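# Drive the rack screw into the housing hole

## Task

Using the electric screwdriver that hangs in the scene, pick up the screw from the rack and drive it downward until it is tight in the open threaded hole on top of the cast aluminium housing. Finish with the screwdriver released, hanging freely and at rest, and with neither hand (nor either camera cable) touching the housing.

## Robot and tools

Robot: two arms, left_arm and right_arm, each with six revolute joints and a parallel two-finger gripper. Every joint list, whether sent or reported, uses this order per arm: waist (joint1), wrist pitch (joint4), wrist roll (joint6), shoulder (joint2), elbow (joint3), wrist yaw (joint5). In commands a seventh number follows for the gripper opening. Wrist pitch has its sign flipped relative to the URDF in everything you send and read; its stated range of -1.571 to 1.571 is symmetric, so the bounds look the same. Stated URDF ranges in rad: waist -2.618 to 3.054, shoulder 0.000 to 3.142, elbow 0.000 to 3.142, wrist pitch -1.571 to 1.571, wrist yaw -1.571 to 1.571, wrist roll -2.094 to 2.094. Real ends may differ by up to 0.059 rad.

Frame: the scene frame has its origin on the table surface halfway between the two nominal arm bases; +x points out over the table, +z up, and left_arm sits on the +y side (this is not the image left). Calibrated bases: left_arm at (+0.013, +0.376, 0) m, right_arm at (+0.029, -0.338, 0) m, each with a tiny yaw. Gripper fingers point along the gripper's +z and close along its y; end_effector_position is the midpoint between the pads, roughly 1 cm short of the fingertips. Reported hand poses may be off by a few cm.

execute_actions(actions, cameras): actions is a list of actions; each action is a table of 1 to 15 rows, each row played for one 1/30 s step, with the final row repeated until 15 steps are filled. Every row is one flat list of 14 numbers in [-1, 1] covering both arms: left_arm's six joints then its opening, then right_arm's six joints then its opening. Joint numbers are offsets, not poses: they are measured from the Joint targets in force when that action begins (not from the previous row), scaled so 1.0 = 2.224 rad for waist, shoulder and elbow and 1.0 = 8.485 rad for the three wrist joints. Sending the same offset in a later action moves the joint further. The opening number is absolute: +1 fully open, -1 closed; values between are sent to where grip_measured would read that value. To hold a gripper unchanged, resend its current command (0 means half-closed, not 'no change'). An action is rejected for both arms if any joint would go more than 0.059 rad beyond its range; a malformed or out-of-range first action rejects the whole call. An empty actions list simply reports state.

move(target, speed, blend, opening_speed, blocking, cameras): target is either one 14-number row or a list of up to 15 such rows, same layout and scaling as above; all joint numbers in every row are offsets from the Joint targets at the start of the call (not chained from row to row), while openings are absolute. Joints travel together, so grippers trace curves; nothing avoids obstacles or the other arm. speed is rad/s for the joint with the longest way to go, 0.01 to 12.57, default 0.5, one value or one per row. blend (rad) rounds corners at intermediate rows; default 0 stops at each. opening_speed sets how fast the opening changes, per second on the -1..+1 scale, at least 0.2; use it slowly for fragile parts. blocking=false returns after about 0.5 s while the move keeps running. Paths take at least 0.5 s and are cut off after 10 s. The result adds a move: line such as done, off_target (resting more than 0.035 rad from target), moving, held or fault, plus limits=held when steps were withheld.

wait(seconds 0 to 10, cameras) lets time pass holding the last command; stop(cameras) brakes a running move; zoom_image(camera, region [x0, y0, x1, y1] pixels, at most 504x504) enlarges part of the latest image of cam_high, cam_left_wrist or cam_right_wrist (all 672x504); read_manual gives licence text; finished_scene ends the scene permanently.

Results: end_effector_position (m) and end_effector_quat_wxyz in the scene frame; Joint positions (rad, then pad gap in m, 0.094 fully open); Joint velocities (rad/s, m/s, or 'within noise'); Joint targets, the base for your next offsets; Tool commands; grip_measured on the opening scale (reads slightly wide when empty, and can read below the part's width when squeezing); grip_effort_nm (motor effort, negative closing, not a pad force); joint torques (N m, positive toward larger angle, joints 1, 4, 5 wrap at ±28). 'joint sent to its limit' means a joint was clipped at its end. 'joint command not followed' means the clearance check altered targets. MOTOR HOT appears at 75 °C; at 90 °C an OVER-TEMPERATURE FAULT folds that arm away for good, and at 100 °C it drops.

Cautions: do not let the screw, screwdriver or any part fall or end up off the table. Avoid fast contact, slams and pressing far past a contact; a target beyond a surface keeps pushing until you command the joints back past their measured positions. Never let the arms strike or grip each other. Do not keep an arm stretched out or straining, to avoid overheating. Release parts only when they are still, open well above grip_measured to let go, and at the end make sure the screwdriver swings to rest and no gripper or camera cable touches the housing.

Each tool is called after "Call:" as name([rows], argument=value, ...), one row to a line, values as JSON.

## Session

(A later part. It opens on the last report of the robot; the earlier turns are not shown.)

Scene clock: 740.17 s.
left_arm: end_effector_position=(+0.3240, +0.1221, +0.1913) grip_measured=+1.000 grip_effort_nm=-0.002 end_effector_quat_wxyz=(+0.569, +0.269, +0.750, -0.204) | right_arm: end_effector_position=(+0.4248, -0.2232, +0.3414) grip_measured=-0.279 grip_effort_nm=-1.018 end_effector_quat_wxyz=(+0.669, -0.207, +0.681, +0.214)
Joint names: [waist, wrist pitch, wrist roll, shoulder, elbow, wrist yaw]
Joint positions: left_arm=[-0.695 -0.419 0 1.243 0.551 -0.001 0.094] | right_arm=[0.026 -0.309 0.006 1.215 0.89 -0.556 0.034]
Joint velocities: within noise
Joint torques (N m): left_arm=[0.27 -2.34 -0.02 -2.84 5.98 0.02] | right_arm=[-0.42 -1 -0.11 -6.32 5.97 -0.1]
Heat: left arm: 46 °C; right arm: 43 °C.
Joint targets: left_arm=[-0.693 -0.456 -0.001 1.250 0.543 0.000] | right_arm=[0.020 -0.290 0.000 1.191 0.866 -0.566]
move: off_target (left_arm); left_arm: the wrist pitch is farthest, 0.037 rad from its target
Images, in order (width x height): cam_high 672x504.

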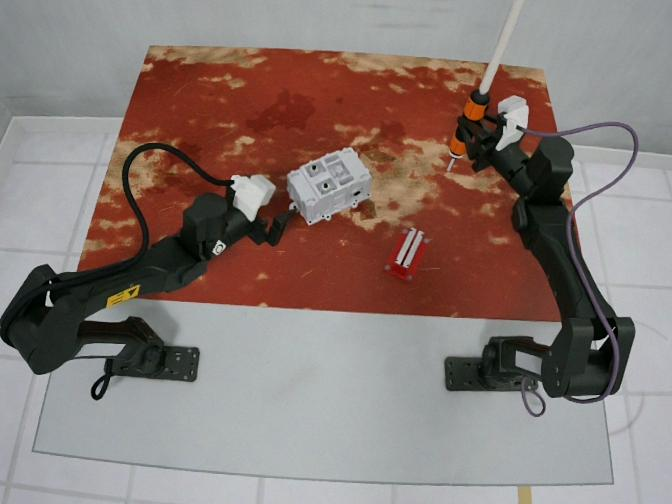

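Call:
move(target=[0,0,0,0,0,0,1,0,0,0,0,0,0,1], opening_speed=0.5, cameras=[])

Call:
move([
  [0,0,0,0,0,0,1,-0.031,-0.0006,0,-0.0463,-0.0495,-0.0079,1],
  [0,0,0,0,0,0,1,-0.1691,0.0199,0,-0.1794,-0.1034,-0.0441,1],
], speed=0.25)

Call:
wait(seconds=3)

Scene clock: 755.40 s.
left_arm: end_effector_position=(+0.3240, +0.1221, +0.1913) grip_measured=+1.000 grip_effort_nm=-0.012 end_effector_quat_wxyz=(+0.569, +0.269, +0.750, -0.204) | right_arm: end_effector_position=(+0.4246, -0.2230, +0.3414) grip_measured=+0.998 grip_effort_nm=0.134 end_effector_quat_wxyz=(+0.669, -0.208, +0.681, +0.214)
Joint names: [waist, wrist pitch, wrist roll, shoulder, elbow, wrist yaw]
Joint positions: left_arm=[-0.695 -0.419 0 1.243 0.551 -0.001 0.094] | right_arm=[0.026 -0.309 0.006 1.215 0.89 -0.557 0.094]
Joint velocities: within noise
Joint torques (N m): left_arm=[0.24 -2.34 -0.02 -2.86 6.01 0.02] | right_arm=[-0.36 -1.01 -0.11 -6.49 6.09 -0.11]
Heat: left arm: 46 °C; right arm: 41 °C.
Joint targets: left_arm=[-0.693 -0.456 -0.001 1.250 0.543 0.000] | right_arm=[0.020 -0.290 0.000 1.191 0.866 -0.566]
move: off_target (left_arm); left_arm: the wrist pitch is farthest, 0.037 rad from its target
No camera images: "cameras" was empty.

Scene clock: 757.77 s.
left_arm: end_effector_position=(+0.3240, +0.1221, +0.1913) grip_measured=+1.000 grip_effort_nm=-0.007 end_effector_quat_wxyz=(+0.569, +0.269, +0.750, -0.204) | right_arm: end_effector_position=(+0.3258, -0.2868, +0.3327) grip_measured=+0.998 grip_effort_nm=0.129 end_effector_quat_wxyz=(+0.674, -0.207, +0.677, +0.212)
Joint names: [waist, wrist pitch, wrist roll, shoulder, elbow, wrist yaw]
Joint positions: left_arm=[-0.695 -0.419 0 1.243 0.551 -0.001 0.094] | right_arm=[-0.35 -0.14 0.006 0.803 0.661 -0.929 0.094]
Joint velocities: within noise
Joint torques (N m): left_arm=[0.23 -2.33 -0.02 -2.86 6 0.01] | right_arm=[-0.44 -0.84 -0.1 -1.59 5.89 -0.09]
Heat: left arm: 46 °C; right arm: 41 °C.
Joint targets: left_arm=[-0.693 -0.456 -0.001 1.250 0.543 0.000] | right_arm=[-0.356 -0.121 0.000 0.792 0.636 -0.940]
move: off_target (left_arm); left_arm: the wrist pitch is farthest, 0.037 rad from its target
camera_calibration:
cam_left_wrist: T_world_to_cam=[[-0.645174, -0.764016, -0.00552614, 0.301795], [-0.495338, 0.423774, -0.758324, 0.292791], [0.581713, -0.486514, -0.651854, 0.0805908], [0, 0, 0, 1]] pos_world=[0.292861, 0.145708, 0.276232]
cam_right_wrist: T_world_to_cam=[[0.579641, -0.814865, -0.00332156, -0.418275], [-0.32967, -0.230773, -0.915457, 0.387281], [0.745208, 0.531731, -0.402402, 0.13261], [0, 0, 0, 1]] pos_world=[0.271302, -0.321977, 0.406512]

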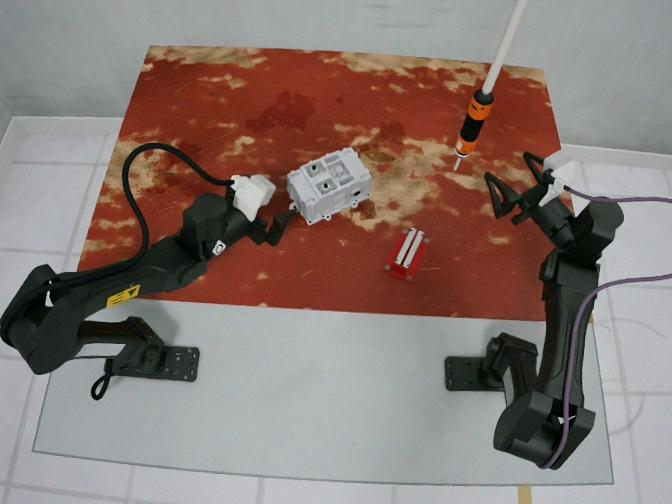

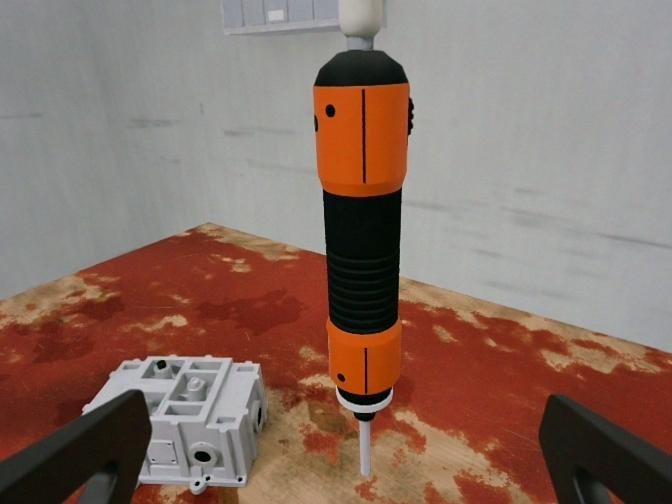

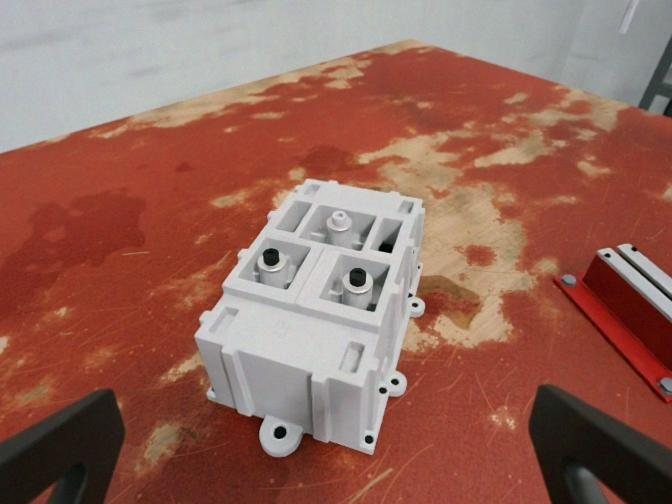

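Scene clock: 760.77 s.
left_arm: end_effector_position=(+0.3240, +0.1221, +0.1913) grip_measured=+1.000 grip_effort_nm=-0.002 end_effector_quat_wxyz=(+0.569, +0.269, +0.750, -0.204) | right_arm: end_effector_position=(+0.3257, -0.2867, +0.3326) grip_measured=+0.998 grip_effort_nm=0.134 end_effector_quat_wxyz=(+0.674, -0.207, +0.677, +0.213)
Joint names: [waist, wrist pitch, wrist roll, shoulder, elbow, wrist yaw]
Joint positions: left_arm=[-0.695 -0.419 0 1.243 0.551 -0.001 0.094] | right_arm=[-0.35 -0.139 0.006 0.803 0.661 -0.93 0.094]
Joint velocities: within noise
Joint torques (N m): left_arm=[0.24 -2.33 -0.01 -2.84 6.02 0.02] | right_arm=[-0.4 -0.87 -0.1 -1.72 5.93 -0.11]
Heat: left arm: 46 °C; right arm: 41 °C.
Joint targets: left_arm=[-0.693 -0.456 -0.001 1.250 0.543 0.000] | right_arm=[-0.356 -0.121 0.000 0.792 0.636 -0.940]
Tool commands: left_gripper/opening=+1.0 right_gripper/opening=+1.0
wait: 3.00 s; at rest by 0.17 s
camera_calibration:
cam_left_wrist: T_world_to_cam=[[-0.645174, -0.764016, -0.00552614, 0.301795], [-0.495338, 0.423774, -0.758324, 0.292791], [0.581713, -0.486514, -0.651854, 0.0805908], [0, 0, 0, 1]] pos_world=[0.292861, 0.145708, 0.276232]
cam_right_wrist: T_world_to_cam=[[0.580266, -0.814417, -0.00398707, -0.418031], [-0.330168, -0.230761, -0.91528, 0.387257], [0.7445, 0.532422, -0.402798, 0.133147], [0, 0, 0, 1]] pos_world=[0.271301, -0.321978, 0.406413]

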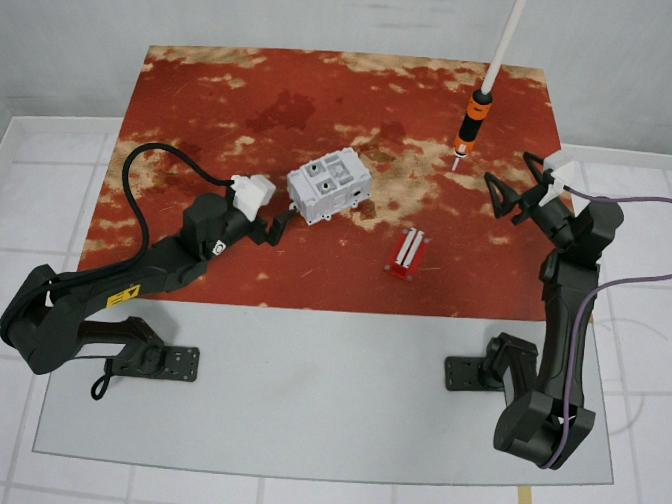

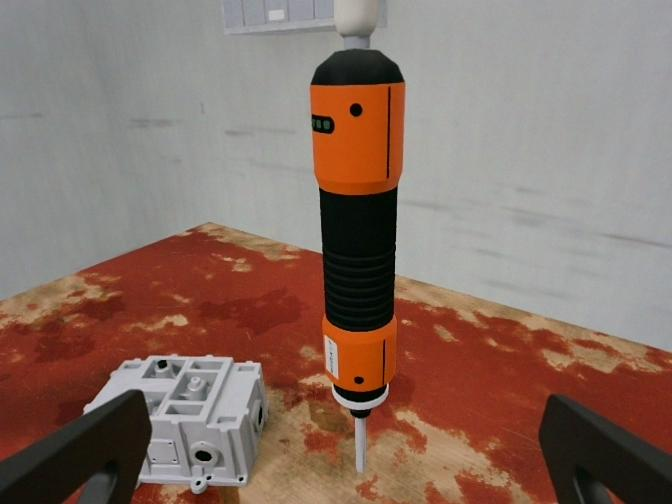

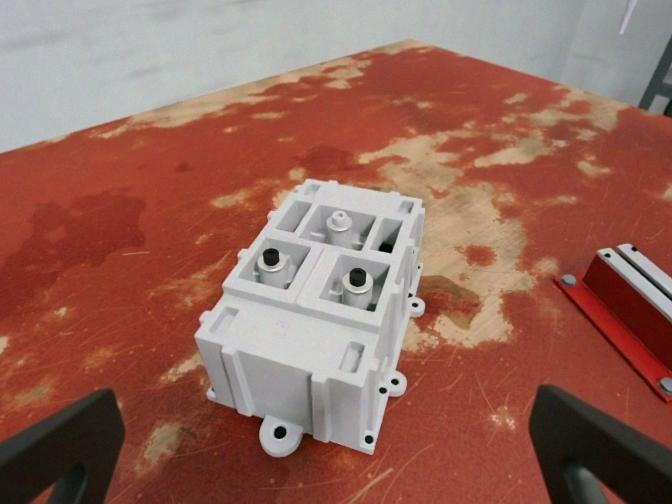

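Call:
wait(seconds=10, cameras=["cam_left_wrist"])

Call:
wait(seconds=1, cameras=["cam_left_wrist"])

Scene clock: 776.93 s.
left_arm: end_effector_position=(+0.3240, +0.1221, +0.1913) grip_measured=+1.000 grip_effort_nm=-0.017 end_effector_quat_wxyz=(+0.569, +0.269, +0.750, -0.204) | right_arm: end_effector_position=(+0.3257, -0.2866, +0.3326) grip_measured=+0.998 grip_effort_nm=0.134 end_effector_quat_wxyz=(+0.674, -0.208, +0.677, +0.213)
Joint names: [waist, wrist pitch, wrist roll, shoulder, elbow, wrist yaw]
Joint positions: left_arm=[-0.695 -0.419 0 1.243 0.551 -0.001 0.094] | right_arm=[-0.35 -0.139 0.006 0.803 0.661 -0.931 0.094]
Joint velocities: within noise
Joint torques (N m): left_arm=[0.25 -2.34 -0.01 -2.84 6.01 0.02] | right_arm=[-0.36 -0.87 -0.1 -1.68 5.9 -0.08]
Heat: left arm: 47 °C; right arm: 41 °C.
Joint targets: left_arm=[-0.693 -0.456 -0.001 1.250 0.543 0.000] | right_arm=[-0.356 -0.121 0.000 0.792 0.636 -0.940]
Tool commands: left_gripper/opening=+1.0 right_gripper/opening=+1.0
wait: 10.00 s; at rest from the start
camera_calibration:
cam_left_wrist: T_world_to_cam=[[-0.645174, -0.764016, -0.00552614, 0.301795], [-0.495338, 0.423774, -0.758324, 0.292791], [0.581713, -0.486514, -0.651854, 0.0805908], [0, 0, 0, 1]] pos_world=[0.292861, 0.145708, 0.276232]
Images, in order (width x height): cam_left_wrist 672x504.

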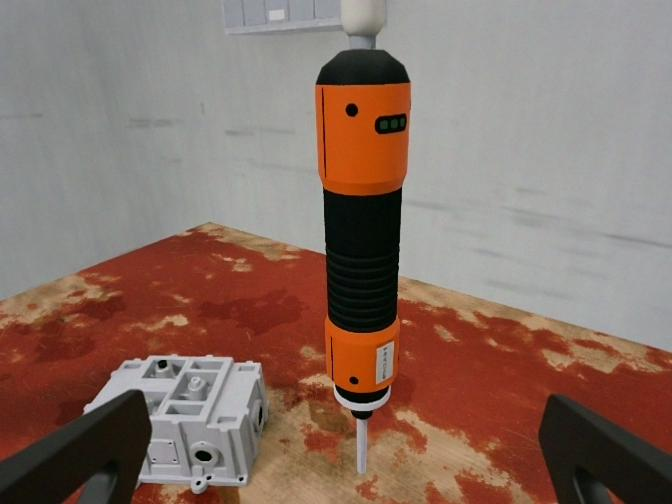

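Scene clock: 777.93 s.
left_arm: end_effector_position=(+0.3240, +0.1221, +0.1913) grip_measured=+1.000 grip_effort_nm=-0.007 end_effector_quat_wxyz=(+0.569, +0.269, +0.750, -0.204) | right_arm: end_effector_position=(+0.3257, -0.2866, +0.3326) grip_measured=+0.998 grip_effort_nm=0.134 end_effector_quat_wxyz=(+0.674, -0.208, +0.677, +0.213)
Joint names: [waist, wrist pitch, wrist roll, shoulder, elbow, wrist yaw]
Joint positions: left_arm=[-0.695 -0.419 0 1.243 0.551 -0.001 0.094] | right_arm=[-0.35 -0.139 0.006 0.803 0.661 -0.931 0.094]
Joint velocities: within noise
Joint torques (N m): left_arm=[0.24 -2.33 -0.01 -2.84 6 0] | right_arm=[-0.43 -0.86 -0.08 -1.61 5.83 -0.11]
Heat: left arm: 47 °C; right arm: 41 °C.
Joint targets: left_arm=[-0.693 -0.456 -0.001 1.250 0.543 0.000] | right_arm=[-0.356 -0.121 0.000 0.792 0.636 -0.940]
Tool commands: left_gripper/opening=+1.0 right_gripper/opening=+1.0
wait: 1.00 s; at rest by 0.17 s
camera_calibration:
cam_left_wrist: T_world_to_cam=[[-0.645174, -0.764016, -0.00552614, 0.301795], [-0.495338, 0.423774, -0.758324, 0.292791], [0.581713, -0.486514, -0.651854, 0.0805908], [0, 0, 0, 1]] pos_world=[0.292861, 0.145708, 0.276232]
Images, in order (width x height): cam_left_wrist 672x504.

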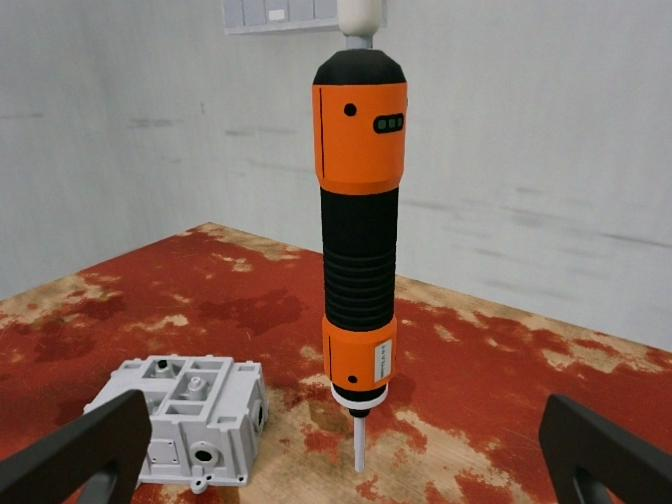

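Call:
wait(seconds=10, cameras=[])

Call:
wait(seconds=10, cameras=["cam_left_wrist"])

Call:
wait(seconds=0.7, cameras=["cam_left_wrist"])

Scene clock: 792.93 s.
left_arm: end_effector_position=(+0.3240, +0.1221, +0.1913) grip_measured=+1.000 grip_effort_nm=-0.002 end_effector_quat_wxyz=(+0.569, +0.269, +0.750, -0.204) | right_arm: end_effector_position=(+0.3257, -0.2866, +0.3326) grip_measured=+0.998 grip_effort_nm=0.129 end_effector_quat_wxyz=(+0.674, -0.208, +0.677, +0.213)
Joint names: [waist, wrist pitch, wrist roll, shoulder, elbow, wrist yaw]
Joint positions: left_arm=[-0.695 -0.419 0 1.243 0.551 -0.001 0.094] | right_arm=[-0.35 -0.139 0.006 0.803 0.661 -0.931 0.094]
Joint velocities: within noise
Joint torques (N m): left_arm=[0.21 -2.33 -0.01 -2.86 6 0.01] | right_arm=[-0.46 -0.85 -0.11 -1.58 5.91 -0.11]
Heat: left arm: 47 °C; right arm: 40 °C.
Joint targets: left_arm=[-0.693 -0.456 -0.001 1.250 0.543 0.000] | right_arm=[-0.356 -0.121 0.000 0.792 0.636 -0.940]
Tool commands: left_gripper/opening=+1.0 right_gripper/opening=+1.0
wait: 10.00 s; at rest from the start
No camera images: "cameras" was empty.

Scene clock: 802.93 s.
left_arm: end_effector_position=(+0.3240, +0.1221, +0.1913) grip_measured=+1.000 grip_effort_nm=-0.012 end_effector_quat_wxyz=(+0.569, +0.269, +0.750, -0.204) | right_arm: end_effector_position=(+0.3257, -0.2866, +0.3326) grip_measured=+0.998 grip_effort_nm=0.134 end_effector_quat_wxyz=(+0.674, -0.208, +0.677, +0.213)
Joint names: [waist, wrist pitch, wrist roll, shoulder, elbow, wrist yaw]
Joint positions: left_arm=[-0.695 -0.419 0 1.243 0.551 -0.001 0.094] | right_arm=[-0.35 -0.139 0.006 0.803 0.661 -0.931 0.094]
Joint velocities: within noise
Joint torques (N m): left_arm=[0.23 -2.34 -0.02 -2.86 6.01 0.01] | right_arm=[-0.35 -0.86 -0.09 -1.62 5.79 -0.11]
Heat: left arm: 47 °C; right arm: 40 °C.
Joint targets: left_arm=[-0.693 -0.456 -0.001 1.250 0.543 0.000] | right_arm=[-0.356 -0.121 0.000 0.792 0.636 -0.940]
Tool commands: left_gripper/opening=+1.0 right_gripper/opening=+1.0
wait: 10.00 s; at rest by 0.17 s
camera_calibration:
cam_left_wrist: T_world_to_cam=[[-0.645174, -0.764016, -0.00552614, 0.301795], [-0.495338, 0.423774, -0.758324, 0.292791], [0.581713, -0.486514, -0.651854, 0.0805908], [0, 0, 0, 1]] pos_world=[0.292861, 0.145708, 0.276232]
Images, in order (width x height): cam_left_wrist 672x504.

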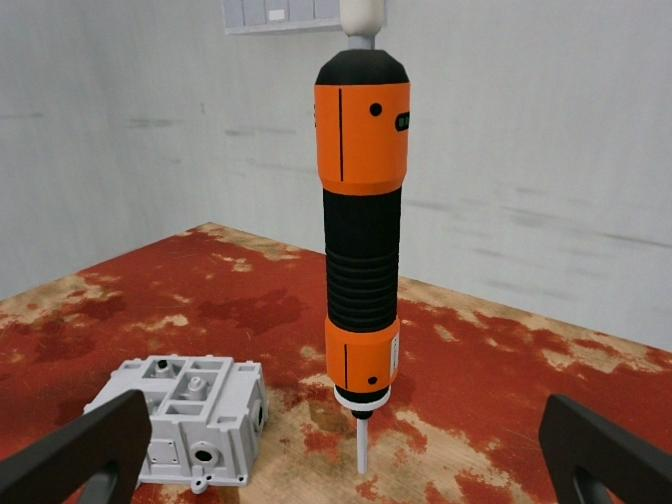

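Scene clock: 803.63 s.
left_arm: end_effector_position=(+0.3240, +0.1221, +0.1913) grip_measured=+1.000 grip_effort_nm=-0.002 end_effector_quat_wxyz=(+0.569, +0.269, +0.750, -0.204) | right_arm: end_effector_position=(+0.3257, -0.2866, +0.3326) grip_measured=+0.998 grip_effort_nm=0.134 end_effector_quat_wxyz=(+0.674, -0.208, +0.677, +0.213)
Joint names: [waist, wrist pitch, wrist roll, shoulder, elbow, wrist yaw]
Joint positions: left_arm=[-0.695 -0.419 0 1.243 0.551 -0.001 0.094] | right_arm=[-0.35 -0.139 0.006 0.803 0.661 -0.931 0.094]
Joint velocities: within noise
Joint torques (N m): left_arm=[0.25 -2.34 -0.02 -2.88 5.98 0.02] | right_arm=[-0.44 -0.86 -0.07 -1.63 5.86 -0.07]
Heat: left arm: 47 °C; right arm: 40 °C.
Joint targets: left_arm=[-0.693 -0.456 -0.001 1.250 0.543 0.000] | right_arm=[-0.356 -0.121 0.000 0.792 0.636 -0.940]
Tool commands: left_gripper/opening=+1.0 right_gripper/opening=+1.0
wait: 0.70 s; at rest by 0.17 s
camera_calibration:
cam_left_wrist: T_world_to_cam=[[-0.645174, -0.764016, -0.00552614, 0.301795], [-0.495338, 0.423774, -0.758324, 0.292791], [0.581713, -0.486514, -0.651854, 0.0805908], [0, 0, 0, 1]] pos_world=[0.292861, 0.145708, 0.276232]
Images, in order (width x height): cam_left_wrist 672x504.

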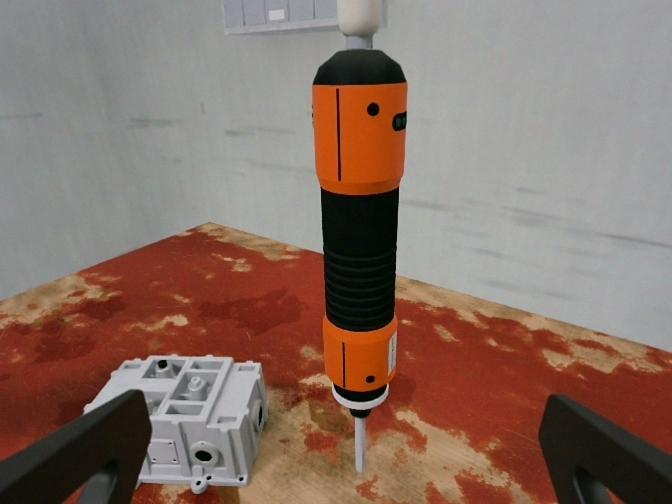

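Call:
finished_scene()

The scene is finished: the task was done.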